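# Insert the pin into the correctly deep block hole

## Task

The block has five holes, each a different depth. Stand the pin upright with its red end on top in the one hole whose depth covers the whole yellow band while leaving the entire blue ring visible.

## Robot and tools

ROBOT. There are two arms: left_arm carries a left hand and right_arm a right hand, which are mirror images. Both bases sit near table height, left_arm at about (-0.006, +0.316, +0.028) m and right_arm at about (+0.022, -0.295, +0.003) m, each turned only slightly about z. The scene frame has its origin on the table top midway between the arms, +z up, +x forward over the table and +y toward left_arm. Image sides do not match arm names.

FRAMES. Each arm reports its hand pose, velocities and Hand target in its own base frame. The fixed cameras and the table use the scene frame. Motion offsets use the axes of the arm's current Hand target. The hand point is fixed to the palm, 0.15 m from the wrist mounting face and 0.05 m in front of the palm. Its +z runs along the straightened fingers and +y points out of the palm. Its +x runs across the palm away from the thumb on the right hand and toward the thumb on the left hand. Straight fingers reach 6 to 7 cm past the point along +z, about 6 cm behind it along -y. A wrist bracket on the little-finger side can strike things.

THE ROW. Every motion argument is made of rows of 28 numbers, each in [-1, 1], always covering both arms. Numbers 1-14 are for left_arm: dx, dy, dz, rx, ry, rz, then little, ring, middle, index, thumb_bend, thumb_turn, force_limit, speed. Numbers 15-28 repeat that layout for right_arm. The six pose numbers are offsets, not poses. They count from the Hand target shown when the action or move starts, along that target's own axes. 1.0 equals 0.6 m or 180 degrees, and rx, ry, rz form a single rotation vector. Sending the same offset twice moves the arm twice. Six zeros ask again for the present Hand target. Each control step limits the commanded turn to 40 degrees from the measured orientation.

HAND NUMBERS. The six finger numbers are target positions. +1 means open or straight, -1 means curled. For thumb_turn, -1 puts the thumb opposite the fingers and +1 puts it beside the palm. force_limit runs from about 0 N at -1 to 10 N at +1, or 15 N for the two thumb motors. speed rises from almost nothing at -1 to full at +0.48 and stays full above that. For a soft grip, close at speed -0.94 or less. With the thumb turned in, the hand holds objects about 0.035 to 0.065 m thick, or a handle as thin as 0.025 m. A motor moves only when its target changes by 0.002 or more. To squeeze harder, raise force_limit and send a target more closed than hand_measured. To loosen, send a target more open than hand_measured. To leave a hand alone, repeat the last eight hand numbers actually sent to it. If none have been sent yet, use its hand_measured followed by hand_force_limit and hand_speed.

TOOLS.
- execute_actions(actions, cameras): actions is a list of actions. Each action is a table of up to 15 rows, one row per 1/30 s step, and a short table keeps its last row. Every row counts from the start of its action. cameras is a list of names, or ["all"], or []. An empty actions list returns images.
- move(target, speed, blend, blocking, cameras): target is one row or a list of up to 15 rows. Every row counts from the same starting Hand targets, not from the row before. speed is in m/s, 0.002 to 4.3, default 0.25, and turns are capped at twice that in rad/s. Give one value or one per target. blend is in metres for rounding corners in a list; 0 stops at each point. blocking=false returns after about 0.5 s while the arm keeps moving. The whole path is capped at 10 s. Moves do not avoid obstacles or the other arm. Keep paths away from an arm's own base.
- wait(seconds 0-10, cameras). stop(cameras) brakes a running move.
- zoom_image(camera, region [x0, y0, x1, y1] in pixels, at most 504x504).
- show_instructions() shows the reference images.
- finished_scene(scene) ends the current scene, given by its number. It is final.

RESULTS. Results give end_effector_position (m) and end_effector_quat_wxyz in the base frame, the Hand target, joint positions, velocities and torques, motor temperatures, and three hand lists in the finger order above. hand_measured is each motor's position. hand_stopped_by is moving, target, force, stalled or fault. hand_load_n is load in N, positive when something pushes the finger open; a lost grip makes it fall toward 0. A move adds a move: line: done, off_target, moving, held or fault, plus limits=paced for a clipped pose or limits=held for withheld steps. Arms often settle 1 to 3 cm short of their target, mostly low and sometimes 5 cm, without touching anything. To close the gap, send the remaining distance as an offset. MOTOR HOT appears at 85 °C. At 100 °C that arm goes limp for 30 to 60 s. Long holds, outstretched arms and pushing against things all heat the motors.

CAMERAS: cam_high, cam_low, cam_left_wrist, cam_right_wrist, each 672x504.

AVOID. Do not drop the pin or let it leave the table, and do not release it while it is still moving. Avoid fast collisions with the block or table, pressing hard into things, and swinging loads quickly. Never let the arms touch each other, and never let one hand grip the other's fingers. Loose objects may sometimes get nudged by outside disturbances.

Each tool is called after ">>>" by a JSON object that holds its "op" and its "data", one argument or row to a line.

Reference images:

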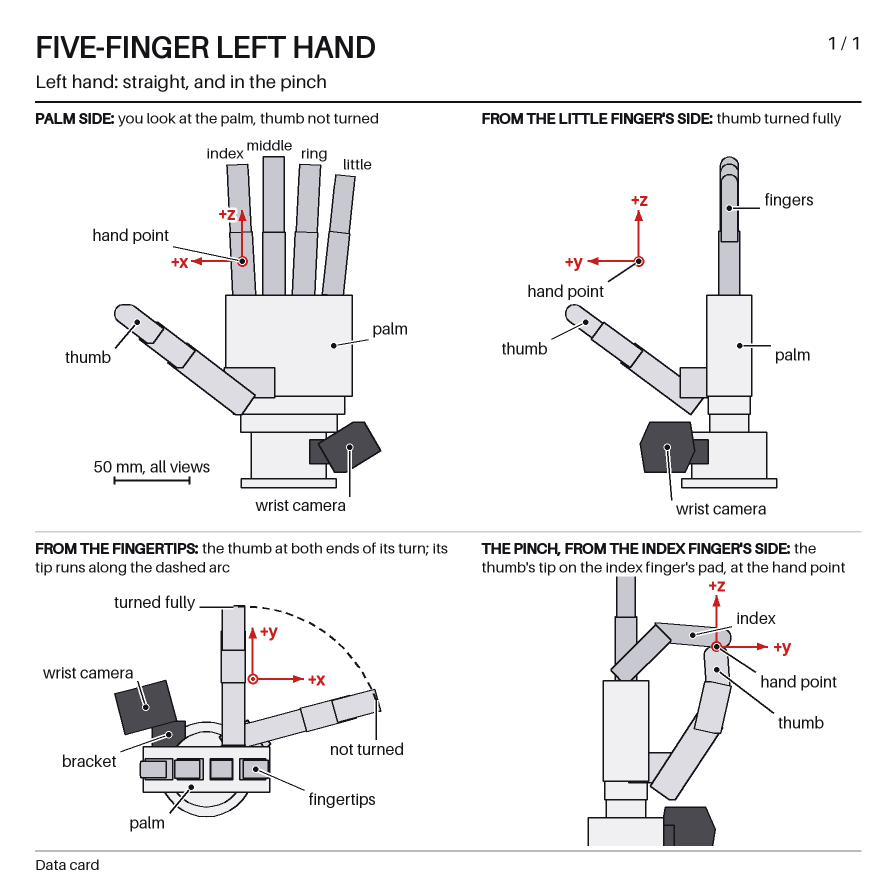

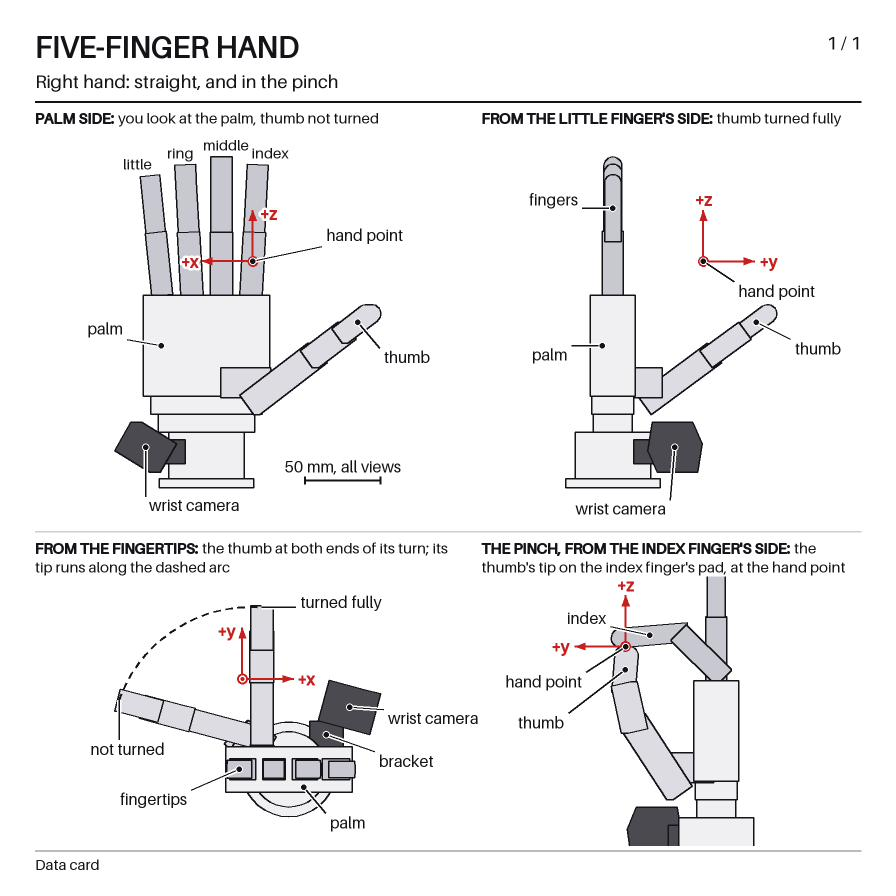

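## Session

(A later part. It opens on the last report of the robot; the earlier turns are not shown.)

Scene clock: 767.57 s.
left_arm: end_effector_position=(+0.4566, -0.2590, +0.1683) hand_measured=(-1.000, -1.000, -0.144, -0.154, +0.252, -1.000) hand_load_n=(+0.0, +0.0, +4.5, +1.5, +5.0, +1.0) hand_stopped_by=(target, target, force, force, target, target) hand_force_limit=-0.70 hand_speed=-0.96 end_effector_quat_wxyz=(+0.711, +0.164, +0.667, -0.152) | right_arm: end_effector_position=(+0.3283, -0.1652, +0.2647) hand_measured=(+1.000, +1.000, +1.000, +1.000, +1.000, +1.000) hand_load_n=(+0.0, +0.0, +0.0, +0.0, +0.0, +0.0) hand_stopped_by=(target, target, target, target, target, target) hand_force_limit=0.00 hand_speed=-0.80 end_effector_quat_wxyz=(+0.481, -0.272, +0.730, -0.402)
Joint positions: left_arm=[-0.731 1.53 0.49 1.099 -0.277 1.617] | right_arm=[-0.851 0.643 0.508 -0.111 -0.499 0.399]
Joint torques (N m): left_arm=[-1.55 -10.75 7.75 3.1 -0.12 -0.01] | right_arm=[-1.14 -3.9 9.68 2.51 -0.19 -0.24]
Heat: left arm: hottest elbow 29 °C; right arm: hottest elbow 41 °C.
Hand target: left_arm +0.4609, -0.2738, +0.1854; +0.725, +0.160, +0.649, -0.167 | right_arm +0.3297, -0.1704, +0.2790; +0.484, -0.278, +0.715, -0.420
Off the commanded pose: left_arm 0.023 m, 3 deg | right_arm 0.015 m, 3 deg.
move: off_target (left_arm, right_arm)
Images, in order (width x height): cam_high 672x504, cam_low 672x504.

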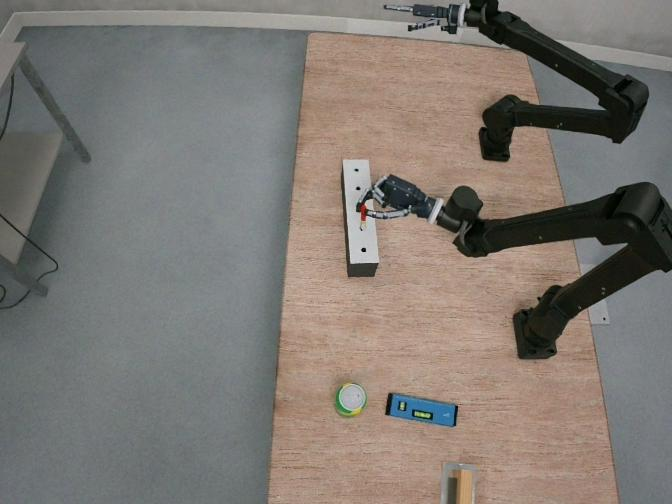

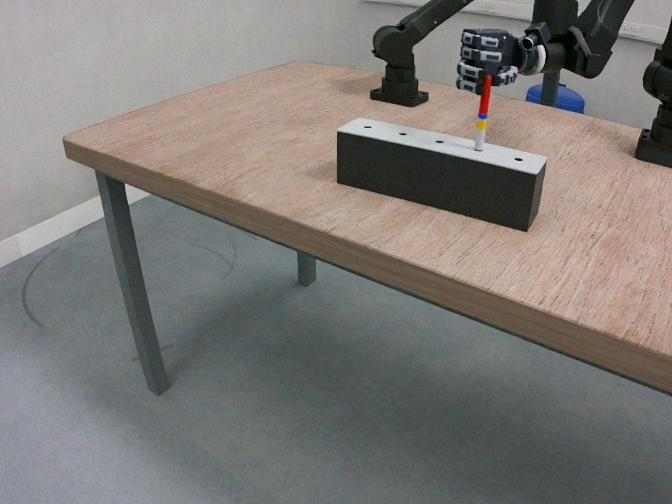

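>>> {"op": "move", "data": {
  "target": [0,0,0,0.0003,-0.0068,0.0034,-1,-1,-0.52,-0.53,0.25,-1,-0.7,-0.96,0,0,0,0,0,0,1,1,1,1,1,1,0,-0.8],
  "speed": 0.03,
  "cameras": ["cam_low","cam_high"]
}}

>>> {"op": "zoom_image", "data": {
  "camera": "cam_low",
  "region": [450, 100, 510, 160]
}}

>>> {"op": "zoom_image", "data": {
  "camera": "cam_high",
  "region": [335, 195, 380, 240]
}}

Scene clock: 776.03 s.
left_arm: end_effector_position=(+0.4577, -0.2599, +0.1687) hand_measured=(-1.000, -1.000, -0.144, -0.154, +0.252, -1.000) hand_load_n=(+0.0, +0.0, +4.0, +1.5, +4.5, +1.0) hand_stopped_by=(target, target, force, force, target, target) hand_force_limit=-0.70 hand_speed=-0.96 end_effector_quat_wxyz=(+0.718, +0.160, +0.659, -0.156) | right_arm: end_effector_position=(+0.3283, -0.1652, +0.2647) hand_measured=(+1.000, +1.000, +1.000, +1.000, +1.000, +1.000) hand_load_n=(+0.0, +0.0, +0.0, +0.0, +0.0, -0.5) hand_stopped_by=(target, target, target, target, target, target) hand_force_limit=0.00 hand_speed=-0.80 end_effector_quat_wxyz=(+0.481, -0.272, +0.730, -0.402)
Joint positions: left_arm=[-0.731 1.553 0.49 1.146 -0.277 1.617] | right_arm=[-0.851 0.643 0.508 -0.111 -0.499 0.399]
Joint torques (N m): left_arm=[-1.55 -10.81 7.32 3.08 -0.06 0.15] | right_arm=[-0.85 -3.6 9.68 2.44 -0.18 -0.24]
Heat: left arm: hottest elbow 29 °C; right arm: hottest elbow 41 °C.
Hand target: left_arm +0.4609, -0.2738, +0.1854; +0.733, +0.162, +0.640, -0.165 | right_arm +0.3297, -0.1704, +0.2790; +0.484, -0.278, +0.715, -0.420
Off the commanded pose: left_arm 0.022 m, 3 deg | right_arm 0.015 m, 3 deg.
move: off_target (left_arm, right_arm)
Images, in order (width x height): cam_high 672x504, cam_low 672x504.

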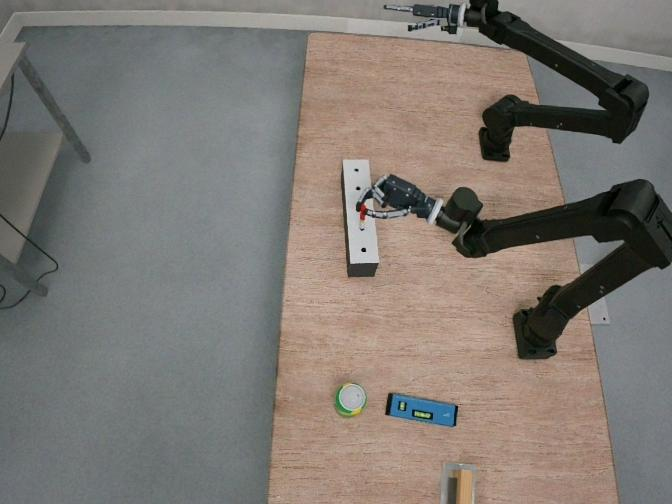

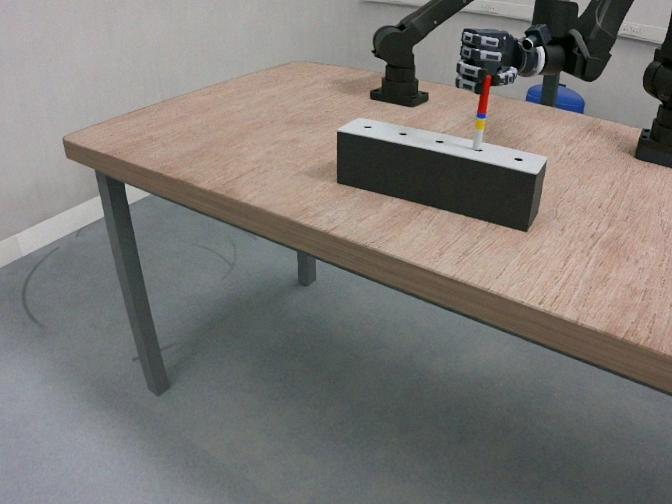

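Scaled by 8.400 from the camera's 672x504 image, which has a finer 960x720 frame.

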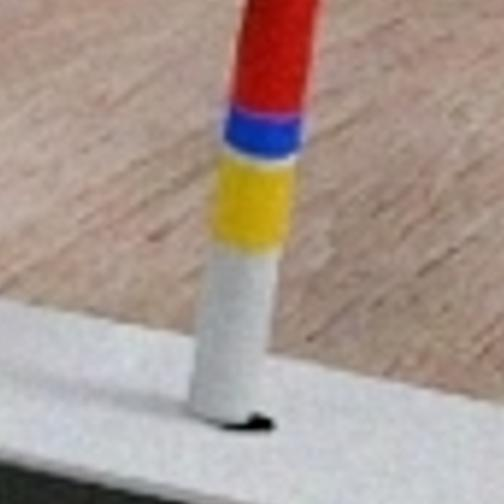

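Scaled by 11.200 from the camera's 672x504 image, which has a finer 960x720 frame.

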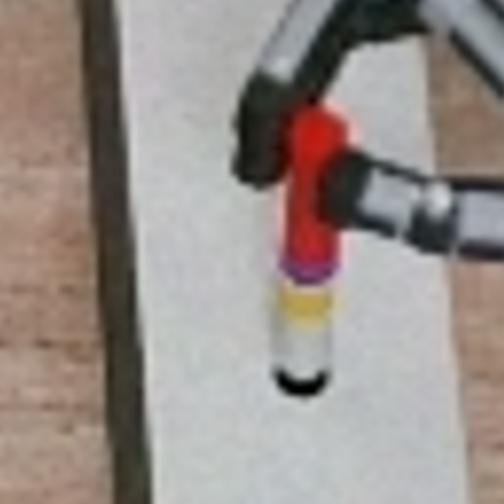

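>>> {"op": "move", "data": {
  "target": [-0.0016,0.0091,-0.0014,0,0,0,-1,-1,-0.52,-0.53,0.25,-1,-0.7,-0.96,0,0,0,0,0,0,1,1,1,1,1,1,0,-0.8],
  "speed": 0.03,
  "cameras": ["cam_low","cam_high"]
}}

>>> {"op": "zoom_image", "data": {
  "camera": "cam_low",
  "region": [450, 100, 510, 160]
}}

>>> {"op": "zoom_image", "data": {
  "camera": "cam_high",
  "region": [335, 195, 380, 240]
}}

Scene clock: 781.40 s.
left_arm: end_effector_position=(+0.4574, -0.2615, +0.1687) hand_measured=(-1.000, -1.000, -0.144, -0.154, +0.252, -1.000) hand_load_n=(+0.0, +0.0, +4.0, +1.5, +5.0, +1.0) hand_stopped_by=(target, target, force, force, target, target) hand_force_limit=-0.70 hand_speed=-0.96 end_effector_quat_wxyz=(+0.717, +0.163, +0.658, -0.159) | right_arm: end_effector_position=(+0.3283, -0.1652, +0.2647) hand_measured=(+1.000, +1.000, +1.000, +1.000, +1.000, +1.000) hand_load_n=(+0.0, +0.0, +0.0, +0.0, +0.0, +0.0) hand_stopped_by=(target, target, target, target, target, target) hand_force_limit=0.00 hand_speed=-0.80 end_effector_quat_wxyz=(+0.481, -0.272, +0.730, -0.402)
Joint positions: left_arm=[-0.731 1.553 0.49 1.146 -0.27 1.617] | right_arm=[-0.851 0.643 0.508 -0.111 -0.499 0.399]
Joint torques (N m): left_arm=[-0.44 -11.58 6.84 2.97 0.23 0.14] | right_arm=[-0.56 -3.43 9.61 2.45 -0.19 -0.22]
Heat: left arm: hottest elbow 29 °C; right arm: hottest elbow 41 °C.
Hand target: left_arm +0.4625, -0.2685, +0.1864; +0.733, +0.162, +0.640, -0.165 | right_arm +0.3297, -0.1704, +0.2790; +0.484, -0.278, +0.715, -0.420
Off the commanded pose: left_arm 0.020 m, 3 deg | right_arm 0.015 m, 3 deg.
move: off_target (left_arm, right_arm)
Images, in order (width x height): cam_high 672x504, cam_low 672x504.

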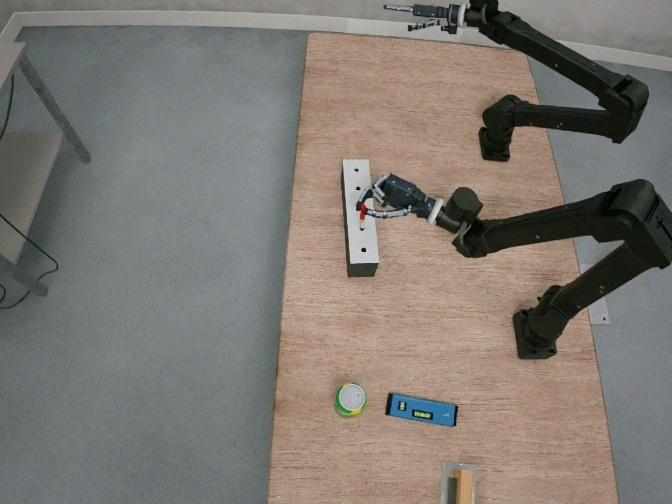

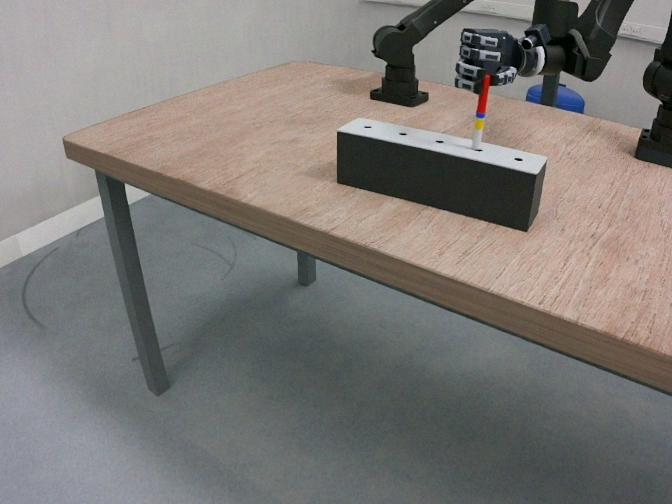

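Scaled by 8.400 from the camera's 672x504 image, which has a finer 960x720 frame.

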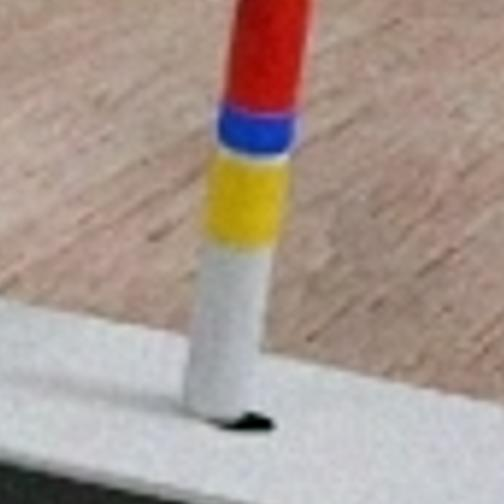

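Scaled by 11.200 from the camera's 672x504 image, which has a finer 960x720 frame.

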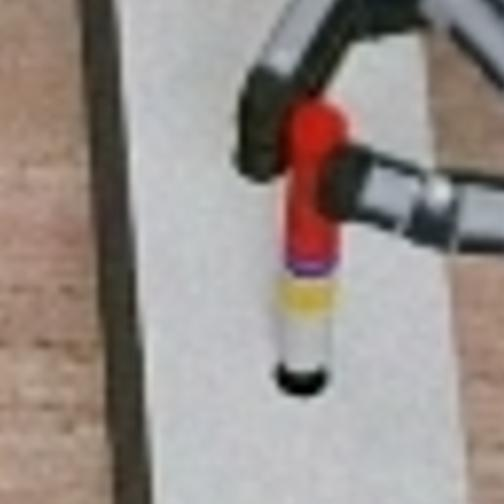

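>>> {"op": "move", "data": {
  "target": [0.0006,0.0084,-0.0024,0,0,0,-1,-1,-0.52,-0.53,0.25,-1,-0.7,-0.96,0,0,0,0,0,0,1,1,1,1,1,1,0,-0.8],
  "speed": 0.03,
  "cameras": ["cam_low","cam_high"]
}}

>>> {"op": "zoom_image", "data": {
  "camera": "cam_low",
  "region": [450, 100, 510, 160]
}}

>>> {"op": "zoom_image", "data": {
  "camera": "cam_high",
  "region": [335, 195, 380, 240]
}}

Scene clock: 787.50 s.
left_arm: end_effector_position=(+0.4570, -0.2639, +0.1688) hand_measured=(-1.000, -1.000, -0.144, -0.154, +0.252, -1.000) hand_load_n=(+0.0, +0.0, +4.5, +1.5, +5.0, +1.0) hand_stopped_by=(target, target, force, force, target, target) hand_force_limit=-0.70 hand_speed=-0.96 end_effector_quat_wxyz=(+0.717, +0.167, +0.657, -0.163) | right_arm: end_effector_position=(+0.3283, -0.1652, +0.2647) hand_measured=(+1.000, +1.000, +1.000, +1.000, +1.000, +1.000) hand_load_n=(-0.5, +0.0, +0.0, +0.0, +0.0, -0.5) hand_stopped_by=(target, target, target, target, target, target) hand_force_limit=0.00 hand_speed=-0.80 end_effector_quat_wxyz=(+0.481, -0.272, +0.730, -0.402)
Joint positions: left_arm=[-0.731 1.553 0.49 1.146 -0.257 1.617] | right_arm=[-0.851 0.643 0.508 -0.111 -0.499 0.399]
Joint torques (N m): left_arm=[0.32 -11.99 6.26 3.08 0.24 0.13] | right_arm=[-0.85 -3.84 9.65 2.43 -0.2 -0.25]
Heat: left arm: hottest elbow 29 °C; right arm: hottest elbow 41 °C.
Hand target: left_arm +0.4636, -0.2634, +0.1860; +0.733, +0.162, +0.640, -0.165 | right_arm +0.3297, -0.1704, +0.2790; +0.484, -0.278, +0.715, -0.420
Off the commanded pose: left_arm 0.018 m, 3 deg | right_arm 0.015 m, 3 deg.
move: off_target (left_arm, right_arm)
Images, in order (width x height): cam_high 672x504, cam_low 672x504.

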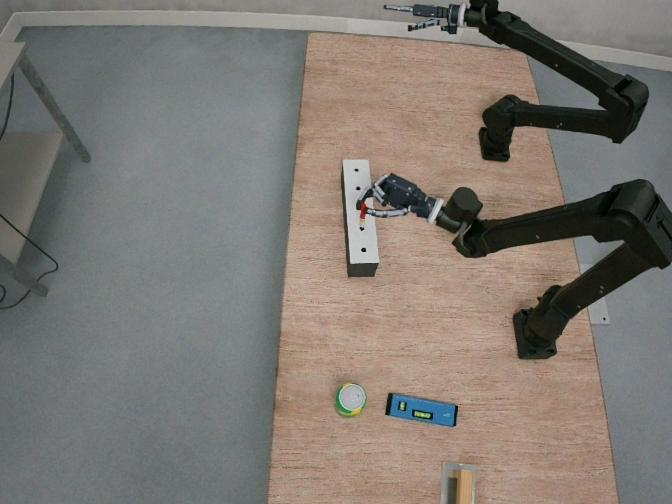

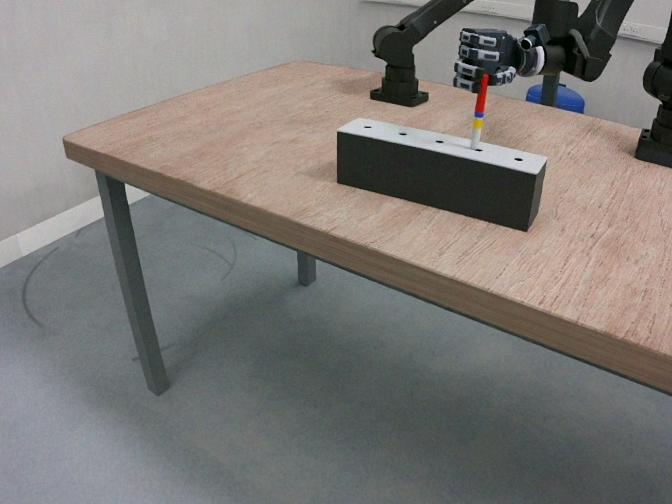

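Scaled by 8.400 from the camera's 672x504 image, which has a finer 960x720 frame.

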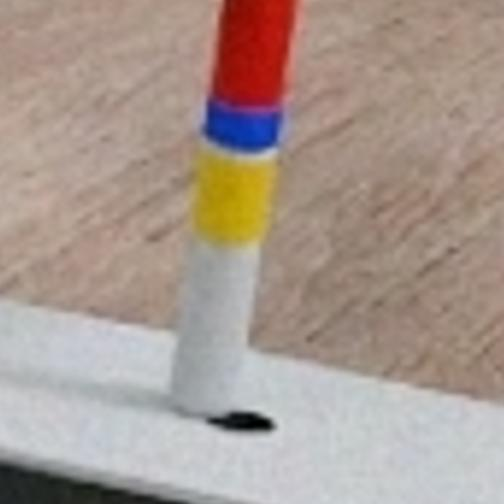

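Scaled by 11.200 from the camera's 672x504 image, which has a finer 960x720 frame.

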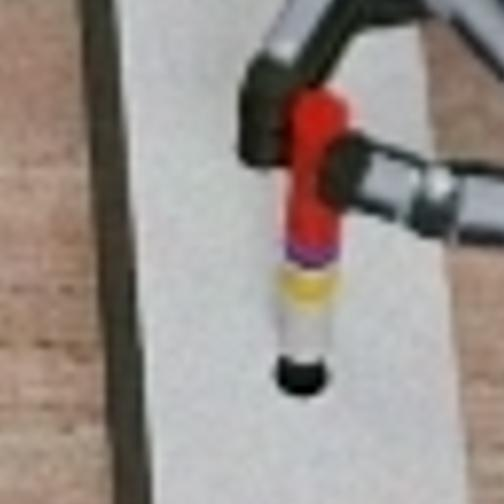

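>>> {"op": "move", "data": {
  "target": [-0.0002,0.0102,-0.0038,0,0,0,-1,-1,-0.52,-0.53,0.25,-1,-0.7,-0.96,0,0,0,0,0,0,1,1,1,1,1,1,0,-0.8],
  "speed": 0.03,
  "cameras": ["cam_low","cam_high"]
}}

>>> {"op": "zoom_image", "data": {
  "camera": "cam_low",
  "region": [450, 100, 510, 160]
}}

>>> {"op": "zoom_image", "data": {
  "camera": "cam_high",
  "region": [335, 195, 380, 240]
}}

Scene clock: 794.17 s.
left_arm: end_effector_position=(+0.4606, -0.2600, +0.1697) hand_measured=(-1.000, -1.000, -0.144, -0.154, +0.252, -1.000) hand_load_n=(+0.0, +0.0, +4.5, +1.5, +5.0, +1.0) hand_stopped_by=(target, target, force, force, target, target) hand_force_limit=-0.70 hand_speed=-0.96 end_effector_quat_wxyz=(+0.718, +0.167, +0.656, -0.163) | right_arm: end_effector_position=(+0.3283, -0.1652, +0.2647) hand_measured=(+1.000, +1.000, +1.000, +1.000, +1.000, +1.000) hand_load_n=(+0.0, +0.0, +0.0, +0.0, +0.0, +0.0) hand_stopped_by=(target, target, target, target, target, target) hand_force_limit=0.00 hand_speed=-0.80 end_effector_quat_wxyz=(+0.481, -0.272, +0.730, -0.402)
Joint positions: left_arm=[-0.715 1.553 0.49 1.149 -0.242 1.617] | right_arm=[-0.851 0.643 0.508 -0.111 -0.499 0.399]
Joint torques (N m): left_arm=[0.26 -12.63 5.45 3.11 0.24 0.1] | right_arm=[-1.44 -3.37 9.62 2.54 -0.18 -0.19]
Heat: left arm: hottest elbow 29 °C; right arm: hottest elbow 41 °C.
Hand target: left_arm +0.4643, -0.2569, +0.1860; +0.733, +0.162, +0.640, -0.165 | right_arm +0.3297, -0.1704, +0.2790; +0.484, -0.278, +0.715, -0.420
Off the commanded pose: left_arm 0.017 m, 3 deg | right_arm 0.015 m, 3 deg.
move: off_target (left_arm, right_arm)
Images, in order (width x height): cam_high 672x504, cam_low 672x504.

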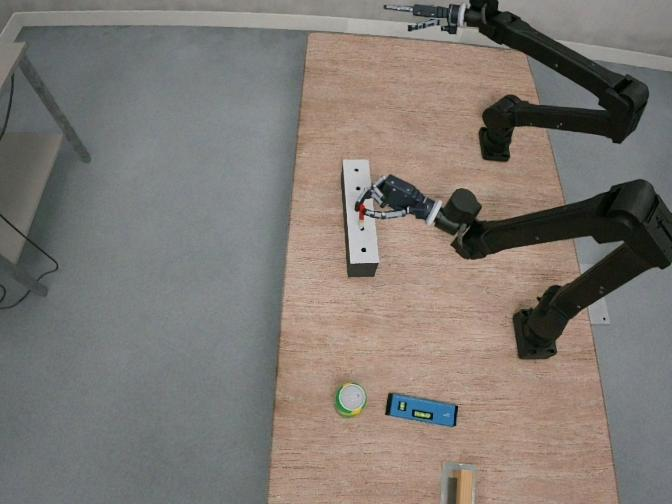

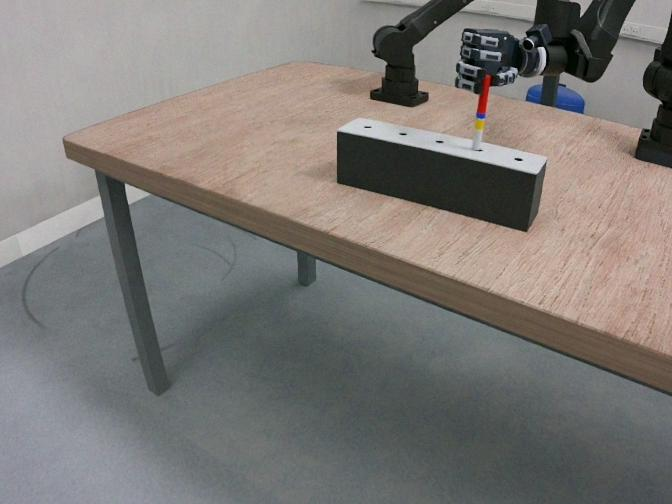

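Scaled by 8.400 from the camera's 672x504 image, which has a finer 960x720 frame.

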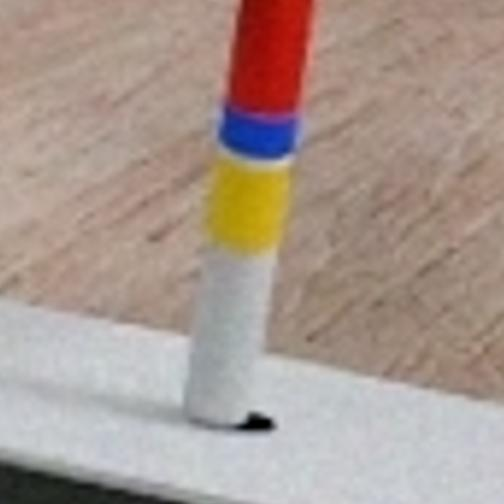

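Scaled by 11.200 from the camera's 672x504 image, which has a finer 960x720 frame.

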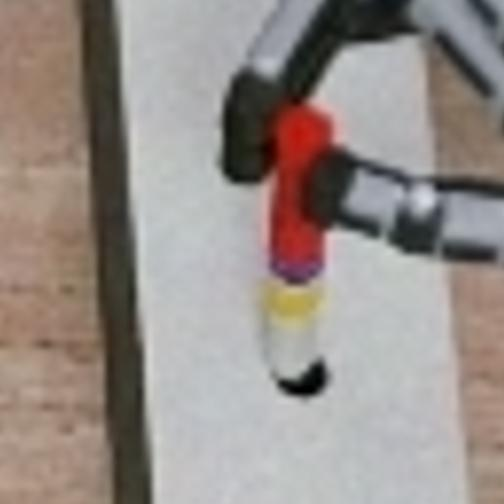

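>>> {"op": "move", "data": {
  "target": [-0.0008,0.0019,-0.0065,0,0,0,-1,-1,-0.52,-0.53,0.25,-1,-0.7,-0.96,0,0,0,0,0,0,1,1,1,1,1,1,0,-0.8],
  "speed": 0.02,
  "cameras": ["cam_low","cam_high"]
}}

>>> {"op": "zoom_image", "data": {
  "camera": "cam_low",
  "region": [450, 100, 510, 160]
}}

>>> {"op": "zoom_image", "data": {
  "camera": "cam_high",
  "region": [335, 195, 380, 240]
}}

Scene clock: 800.53 s.
left_arm: end_effector_position=(+0.4576, -0.2578, +0.1681) hand_measured=(-1.000, -1.000, -0.144, -0.154, +0.252, -1.000) hand_load_n=(+0.0, +0.0, +4.5, +1.5, +5.0, +1.0) hand_stopped_by=(target, target, force, force, target, target) hand_force_limit=-0.70 hand_speed=-0.96 end_effector_quat_wxyz=(+0.717, +0.168, +0.657, -0.163) | right_arm: end_effector_position=(+0.3283, -0.1652, +0.2647) hand_measured=(+1.000, +1.000, +1.000, +1.000, +1.000, +1.000) hand_load_n=(+0.0, +0.0, +0.0, +0.0, +0.0, +0.0) hand_stopped_by=(target, target, target, target, target, target) hand_force_limit=0.00 hand_speed=-0.80 end_effector_quat_wxyz=(+0.481, -0.272, +0.730, -0.402)
Joint positions: left_arm=[-0.715 1.549 0.479 1.152 -0.241 1.617] | right_arm=[-0.851 0.643 0.508 -0.111 -0.499 0.399]
Joint torques (N m): left_arm=[0.32 -12.75 5.38 3.1 0.23 0.1] | right_arm=[-1.26 -3.78 9.54 2.45 -0.18 -0.2]
Heat: left arm: hottest elbow 29 °C; right arm: hottest elbow 41 °C.
Hand target: left_arm +0.4613, -0.2541, +0.1860; +0.733, +0.162, +0.640, -0.165 | right_arm +0.3297, -0.1704, +0.2790; +0.484, -0.278, +0.715, -0.420
Off the commanded pose: left_arm 0.019 m, 3 deg | right_arm 0.015 m, 3 deg.
move: off_target (left_arm, right_arm)
Images, in order (width x height): cam_high 672x504, cam_low 672x504.

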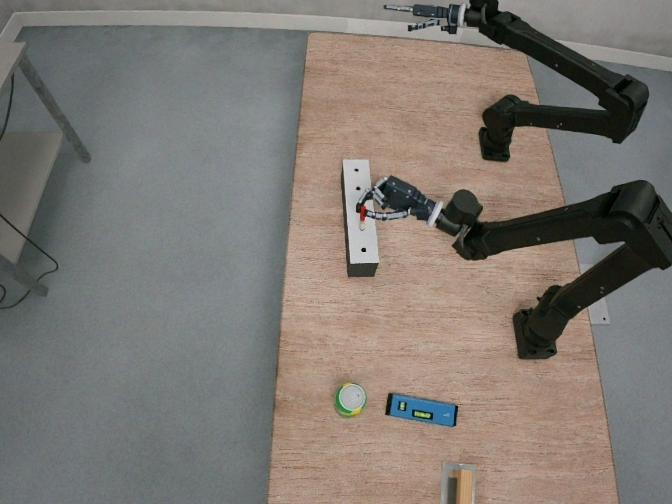

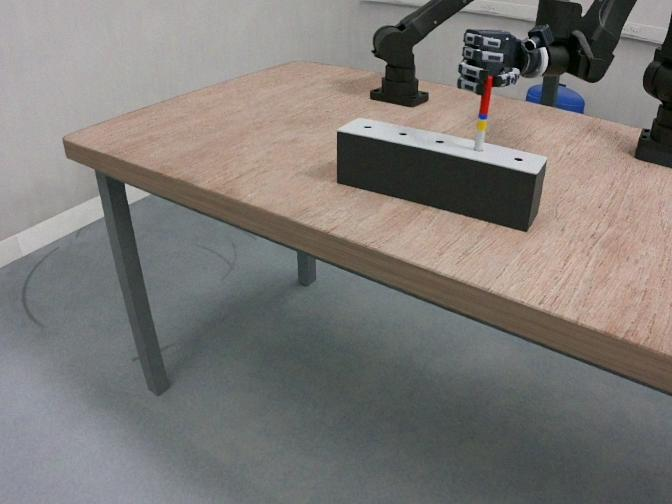

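Scaled by 8.400 from the camera's 672x504 image, which has a finer 960x720 frame.

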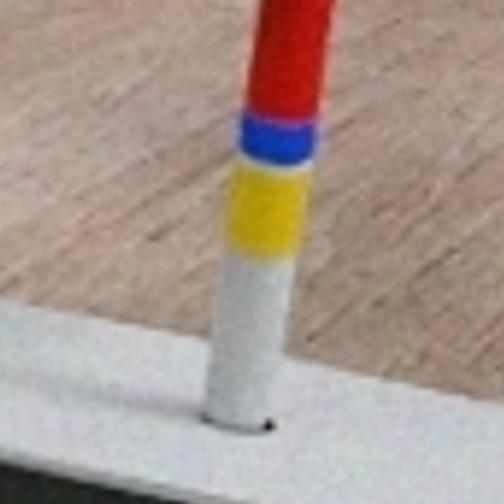

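Scaled by 11.200 from the camera's 672x504 image, which has a finer 960x720 frame.

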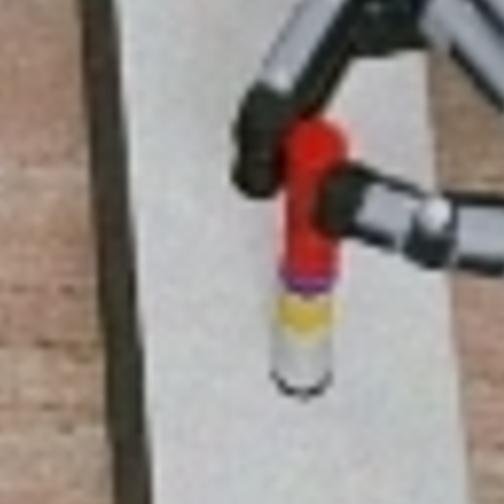

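>>> {"op": "move", "data": {
  "target": [0.0132,-0.0004,-0.0017,0,0,0,-1,-1,-0.52,-0.53,0.25,-1,-0.7,-0.96,0,0,0,0,0,0,1,1,1,1,1,1,0,-0.8],
  "speed": 0.015,
  "cameras": ["cam_low","cam_high"]
}}

>>> {"op": "zoom_image", "data": {
  "camera": "cam_low",
  "region": [450, 100, 510, 160]
}}

>>> {"op": "zoom_image", "data": {
  "camera": "cam_high",
  "region": [335, 195, 380, 240]
}}

Scene clock: 805.77 s.
left_arm: end_effector_position=(+0.4567, -0.2570, +0.1712) hand_measured=(-1.000, -1.000, -0.144, -0.154, +0.252, -1.000) hand_load_n=(+0.0, +0.0, +4.0, +1.5, +5.0, +1.0) hand_stopped_by=(target, target, force, force, target, target) hand_force_limit=-0.70 hand_speed=-0.96 end_effector_quat_wxyz=(+0.723, +0.164, +0.650, -0.166) | right_arm: end_effector_position=(+0.3283, -0.1652, +0.2647) hand_measured=(+1.000, +1.000, +1.000, +1.000, +1.000, +1.000) hand_load_n=(+0.0, +0.0, +0.0, +0.0, +0.0, +0.0) hand_stopped_by=(target, target, target, target, target, target) hand_force_limit=0.00 hand_speed=-0.80 end_effector_quat_wxyz=(+0.481, -0.272, +0.730, -0.402)
Joint positions: left_arm=[-0.715 1.555 0.475 1.185 -0.241 1.617] | right_arm=[-0.851 0.643 0.508 -0.111 -0.499 0.399]
Joint torques (N m): left_arm=[0.26 -10.75 5.29 3.1 0.24 0.1] | right_arm=[-1.2 -3.6 9.58 2.33 -0.2 -0.22]
Heat: left arm: hottest elbow 29 °C; right arm: hottest elbow 41 °C.
Hand target: left_arm +0.4612, -0.2542, +0.1780; +0.733, +0.162, +0.640, -0.165 | right_arm +0.3297, -0.1704, +0.2790; +0.484, -0.278, +0.715, -0.420
Off the commanded pose: left_arm 0.009 m, 2 deg | right_arm 0.015 m, 3 deg.
move: off_target (right_arm)
Images, in order (width x height): cam_high 672x504, cam_low 672x504.

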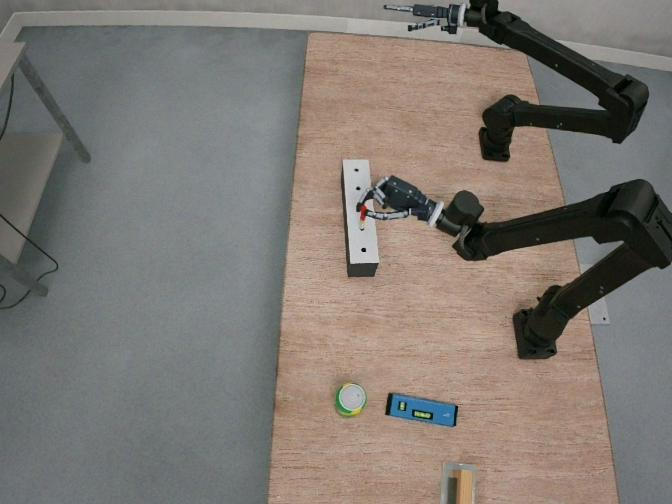

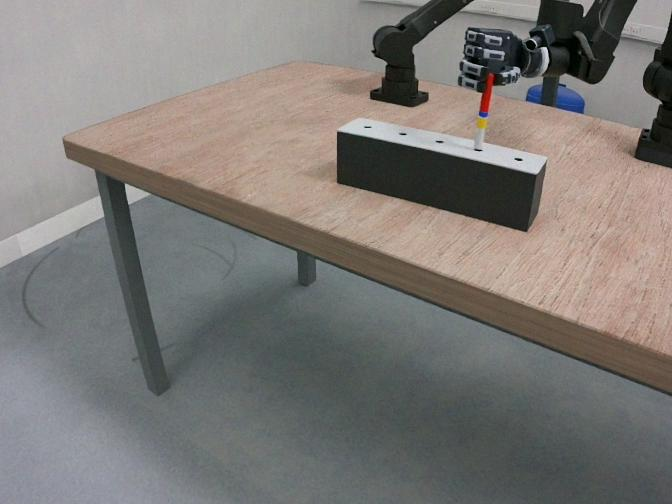

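Scaled by 8.400 from the camera's 672x504 image, which has a finer 960x720 frame.

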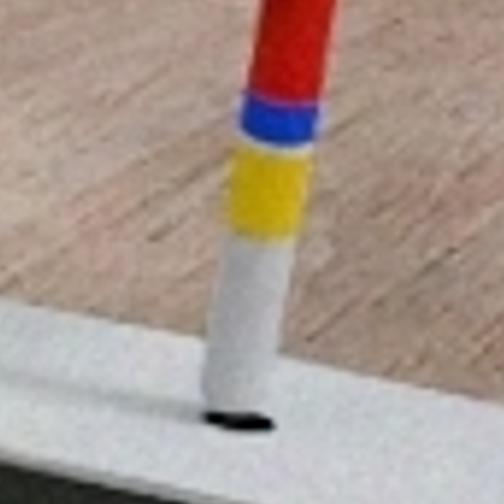

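Scaled by 11.200 from the camera's 672x504 image, which has a finer 960x720 frame.

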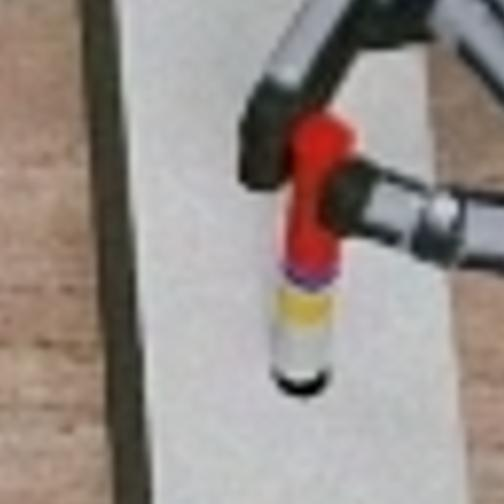

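>>> {"op": "move", "data": {
  "target": [0.0115,0.0017,-0.0031,0,0,0,-1,-1,-0.52,-0.53,0.25,-1,-0.7,-0.96,0,0,0,0,0,0,1,1,1,1,1,1,0,-0.8],
  "speed": 0.015,
  "cameras": ["cam_low","cam_high"]
}}

>>> {"op": "zoom_image", "data": {
  "camera": "cam_low",
  "region": [450, 100, 510, 160]
}}

>>> {"op": "zoom_image", "data": {
  "camera": "cam_high",
  "region": [335, 195, 380, 240]
}}

Scene clock: 812.13 s.
left_arm: end_effector_position=(+0.4562, -0.2559, +0.1642) hand_measured=(-1.000, -1.000, -0.144, -0.154, +0.252, -1.000) hand_load_n=(+0.0, +0.0, +4.0, +1.5, +5.0, +0.5) hand_stopped_by=(target, target, force, force, target, target) hand_force_limit=-0.70 hand_speed=-0.96 end_effector_quat_wxyz=(+0.723, +0.164, +0.650, -0.166) | right_arm: end_effector_position=(+0.3283, -0.1652, +0.2647) hand_measured=(+1.000, +1.000, +1.000, +1.000, +1.000, +1.000) hand_load_n=(+0.0, +0.0, +0.0, +0.0, +0.0, +0.0) hand_stopped_by=(target, target, target, target, target, target) hand_force_limit=0.00 hand_speed=-0.80 end_effector_quat_wxyz=(+0.481, -0.272, +0.730, -0.402)
Joint positions: left_arm=[-0.714 1.579 0.468 1.215 -0.239 1.617] | right_arm=[-0.851 0.643 0.508 -0.111 -0.499 0.399]
Joint torques (N m): left_arm=[0.32 -10.87 5.05 3.1 0.25 0.1] | right_arm=[-1.55 -3.78 9.63 2.51 -0.2 -0.23]
Heat: left arm: hottest elbow 29 °C; right arm: hottest elbow 41 °C.
Hand target: left_arm +0.4609, -0.2526, +0.1709; +0.733, +0.162, +0.640, -0.165 | right_arm +0.3297, -0.1704, +0.2790; +0.484, -0.278, +0.715, -0.420
Off the commanded pose: left_arm 0.009 m, 2 deg | right_arm 0.015 m, 3 deg.
move: off_target (right_arm)
Images, in order (width x height): cam_high 672x504, cam_low 672x504.

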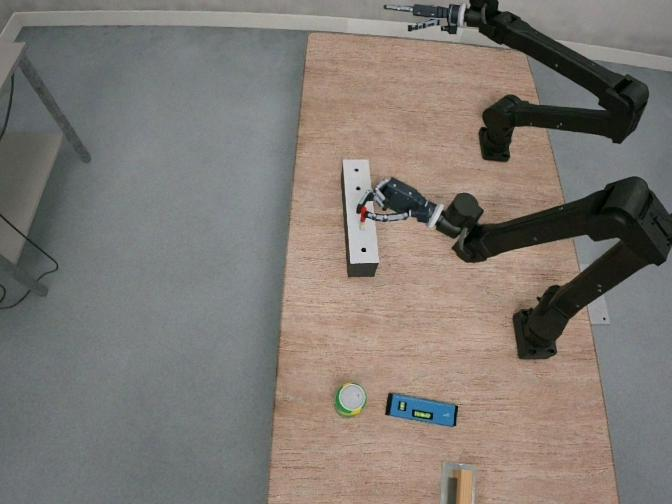

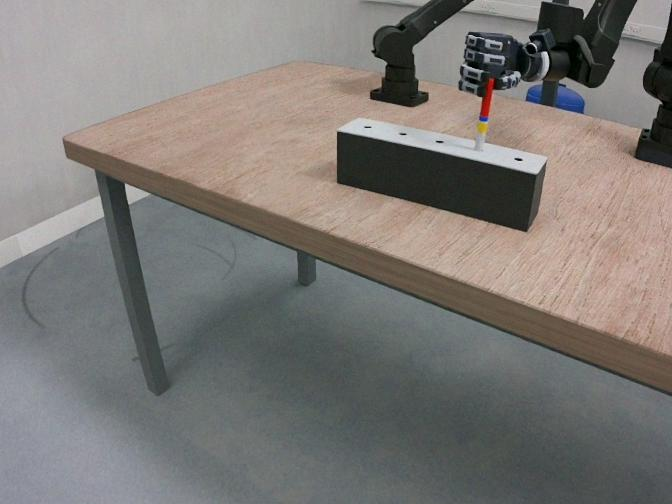

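Scaled by 8.400 from the camera's 672x504 image, which has a finer 960x720 frame.

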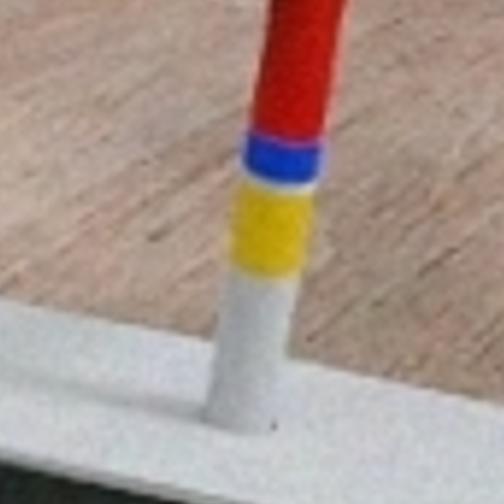

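Scaled by 11.200 from the camera's 672x504 image, which has a finer 960x720 frame.

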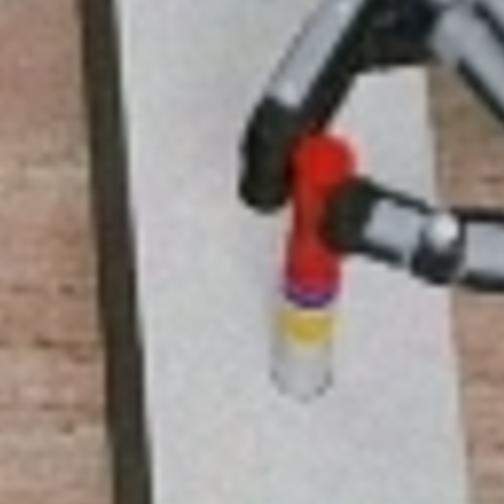

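>>> {"op": "move", "data": {
  "target": [0.0165,-0.0004,-0.0021,0,0,0,-1,-1,-0.52,-0.53,0.25,-1,-0.7,-0.96,0,0,0,0,0,0,1,1,1,1,1,1,0,-0.8],
  "speed": 0.015,
  "cameras": ["cam_low","cam_high"]
}}

>>> {"op": "zoom_image", "data": {
  "camera": "cam_low",
  "region": [450, 100, 510, 160]
}}

>>> {"op": "zoom_image", "data": {
  "camera": "cam_high",
  "region": [335, 195, 380, 240]
}}

Scene clock: 816.53 s.
left_arm: end_effector_position=(+0.4574, -0.2559, +0.1591) hand_measured=(-1.000, -1.000, -0.144, -0.154, +0.252, -1.000) hand_load_n=(+0.0, +0.5, +4.5, +0.5, +5.0, +0.0) hand_stopped_by=(target, target, force, force, target, target) hand_force_limit=-0.70 hand_speed=-0.96 end_effector_quat_wxyz=(+0.727, +0.162, +0.646, -0.168) | right_arm: end_effector_position=(+0.3283, -0.1652, +0.2647) hand_measured=(+1.000, +1.000, +1.000, +1.000, +1.000, +1.000) hand_load_n=(+0.0, +0.0, +0.0, +0.0, +0.0, -0.5) hand_stopped_by=(target, target, target, target, target, target) hand_force_limit=0.00 hand_speed=-0.80 end_effector_quat_wxyz=(+0.481, -0.272, +0.730, -0.402)
Joint positions: left_arm=[-0.712 1.613 0.468 1.261 -0.239 1.617] | right_arm=[-0.851 0.643 0.508 -0.111 -0.499 0.399]
Joint torques (N m): left_arm=[0.26 -10.7 4.52 2.92 0.26 0.1] | right_arm=[-0.97 -3.19 9.61 2.44 -0.21 -0.22]
Heat: left arm: hottest elbow 29 °C; right arm: hottest elbow 41 °C.
Hand target: left_arm +0.4610, -0.2526, +0.1609; +0.733, +0.162, +0.640, -0.165 | right_arm +0.3297, -0.1704, +0.2790; +0.484, -0.278, +0.715, -0.420
Off the commanded pose: left_arm 0.005 m, 1 deg | right_arm 0.015 m, 3 deg.
move: off_target (right_arm)
Images, in order (width x height): cam_high 672x504, cam_low 672x504.

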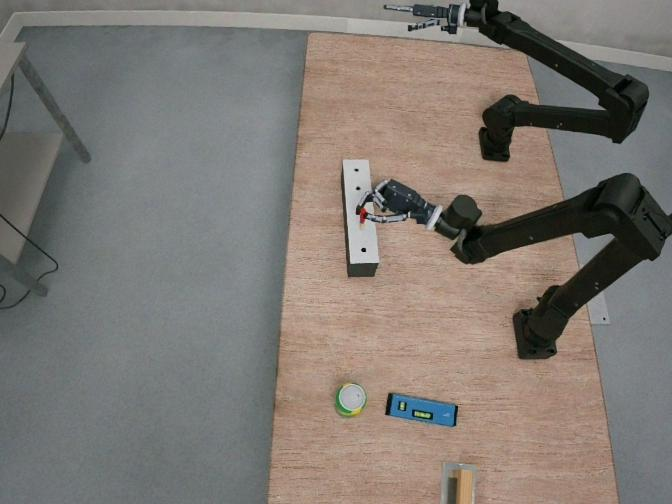

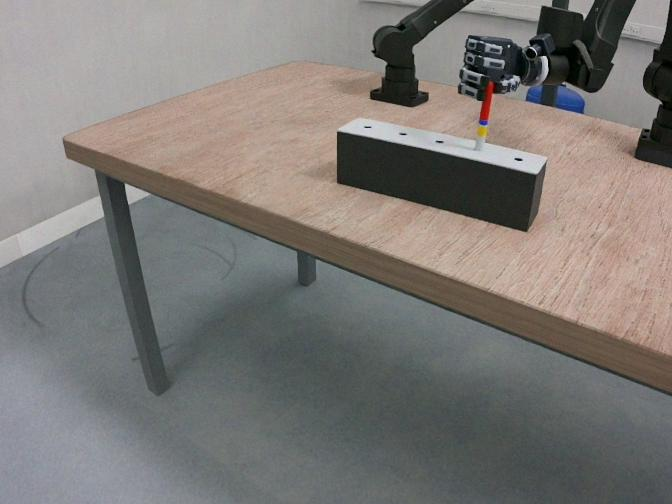

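Scaled by 8.400 from the camera's 672x504 image, which has a finer 960x720 frame.

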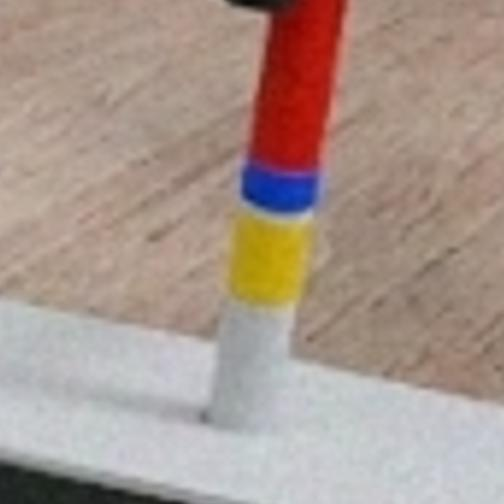

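Scaled by 11.200 from the camera's 672x504 image, which has a finer 960x720 frame.

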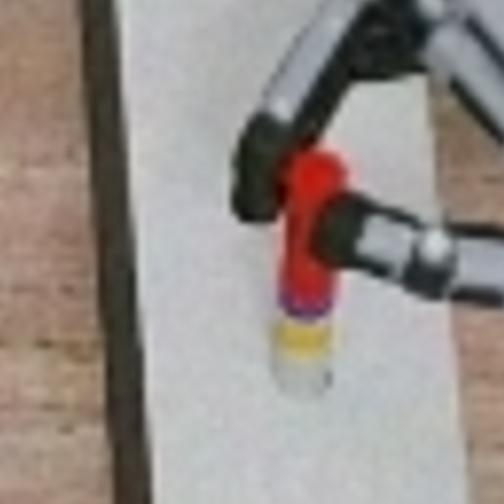

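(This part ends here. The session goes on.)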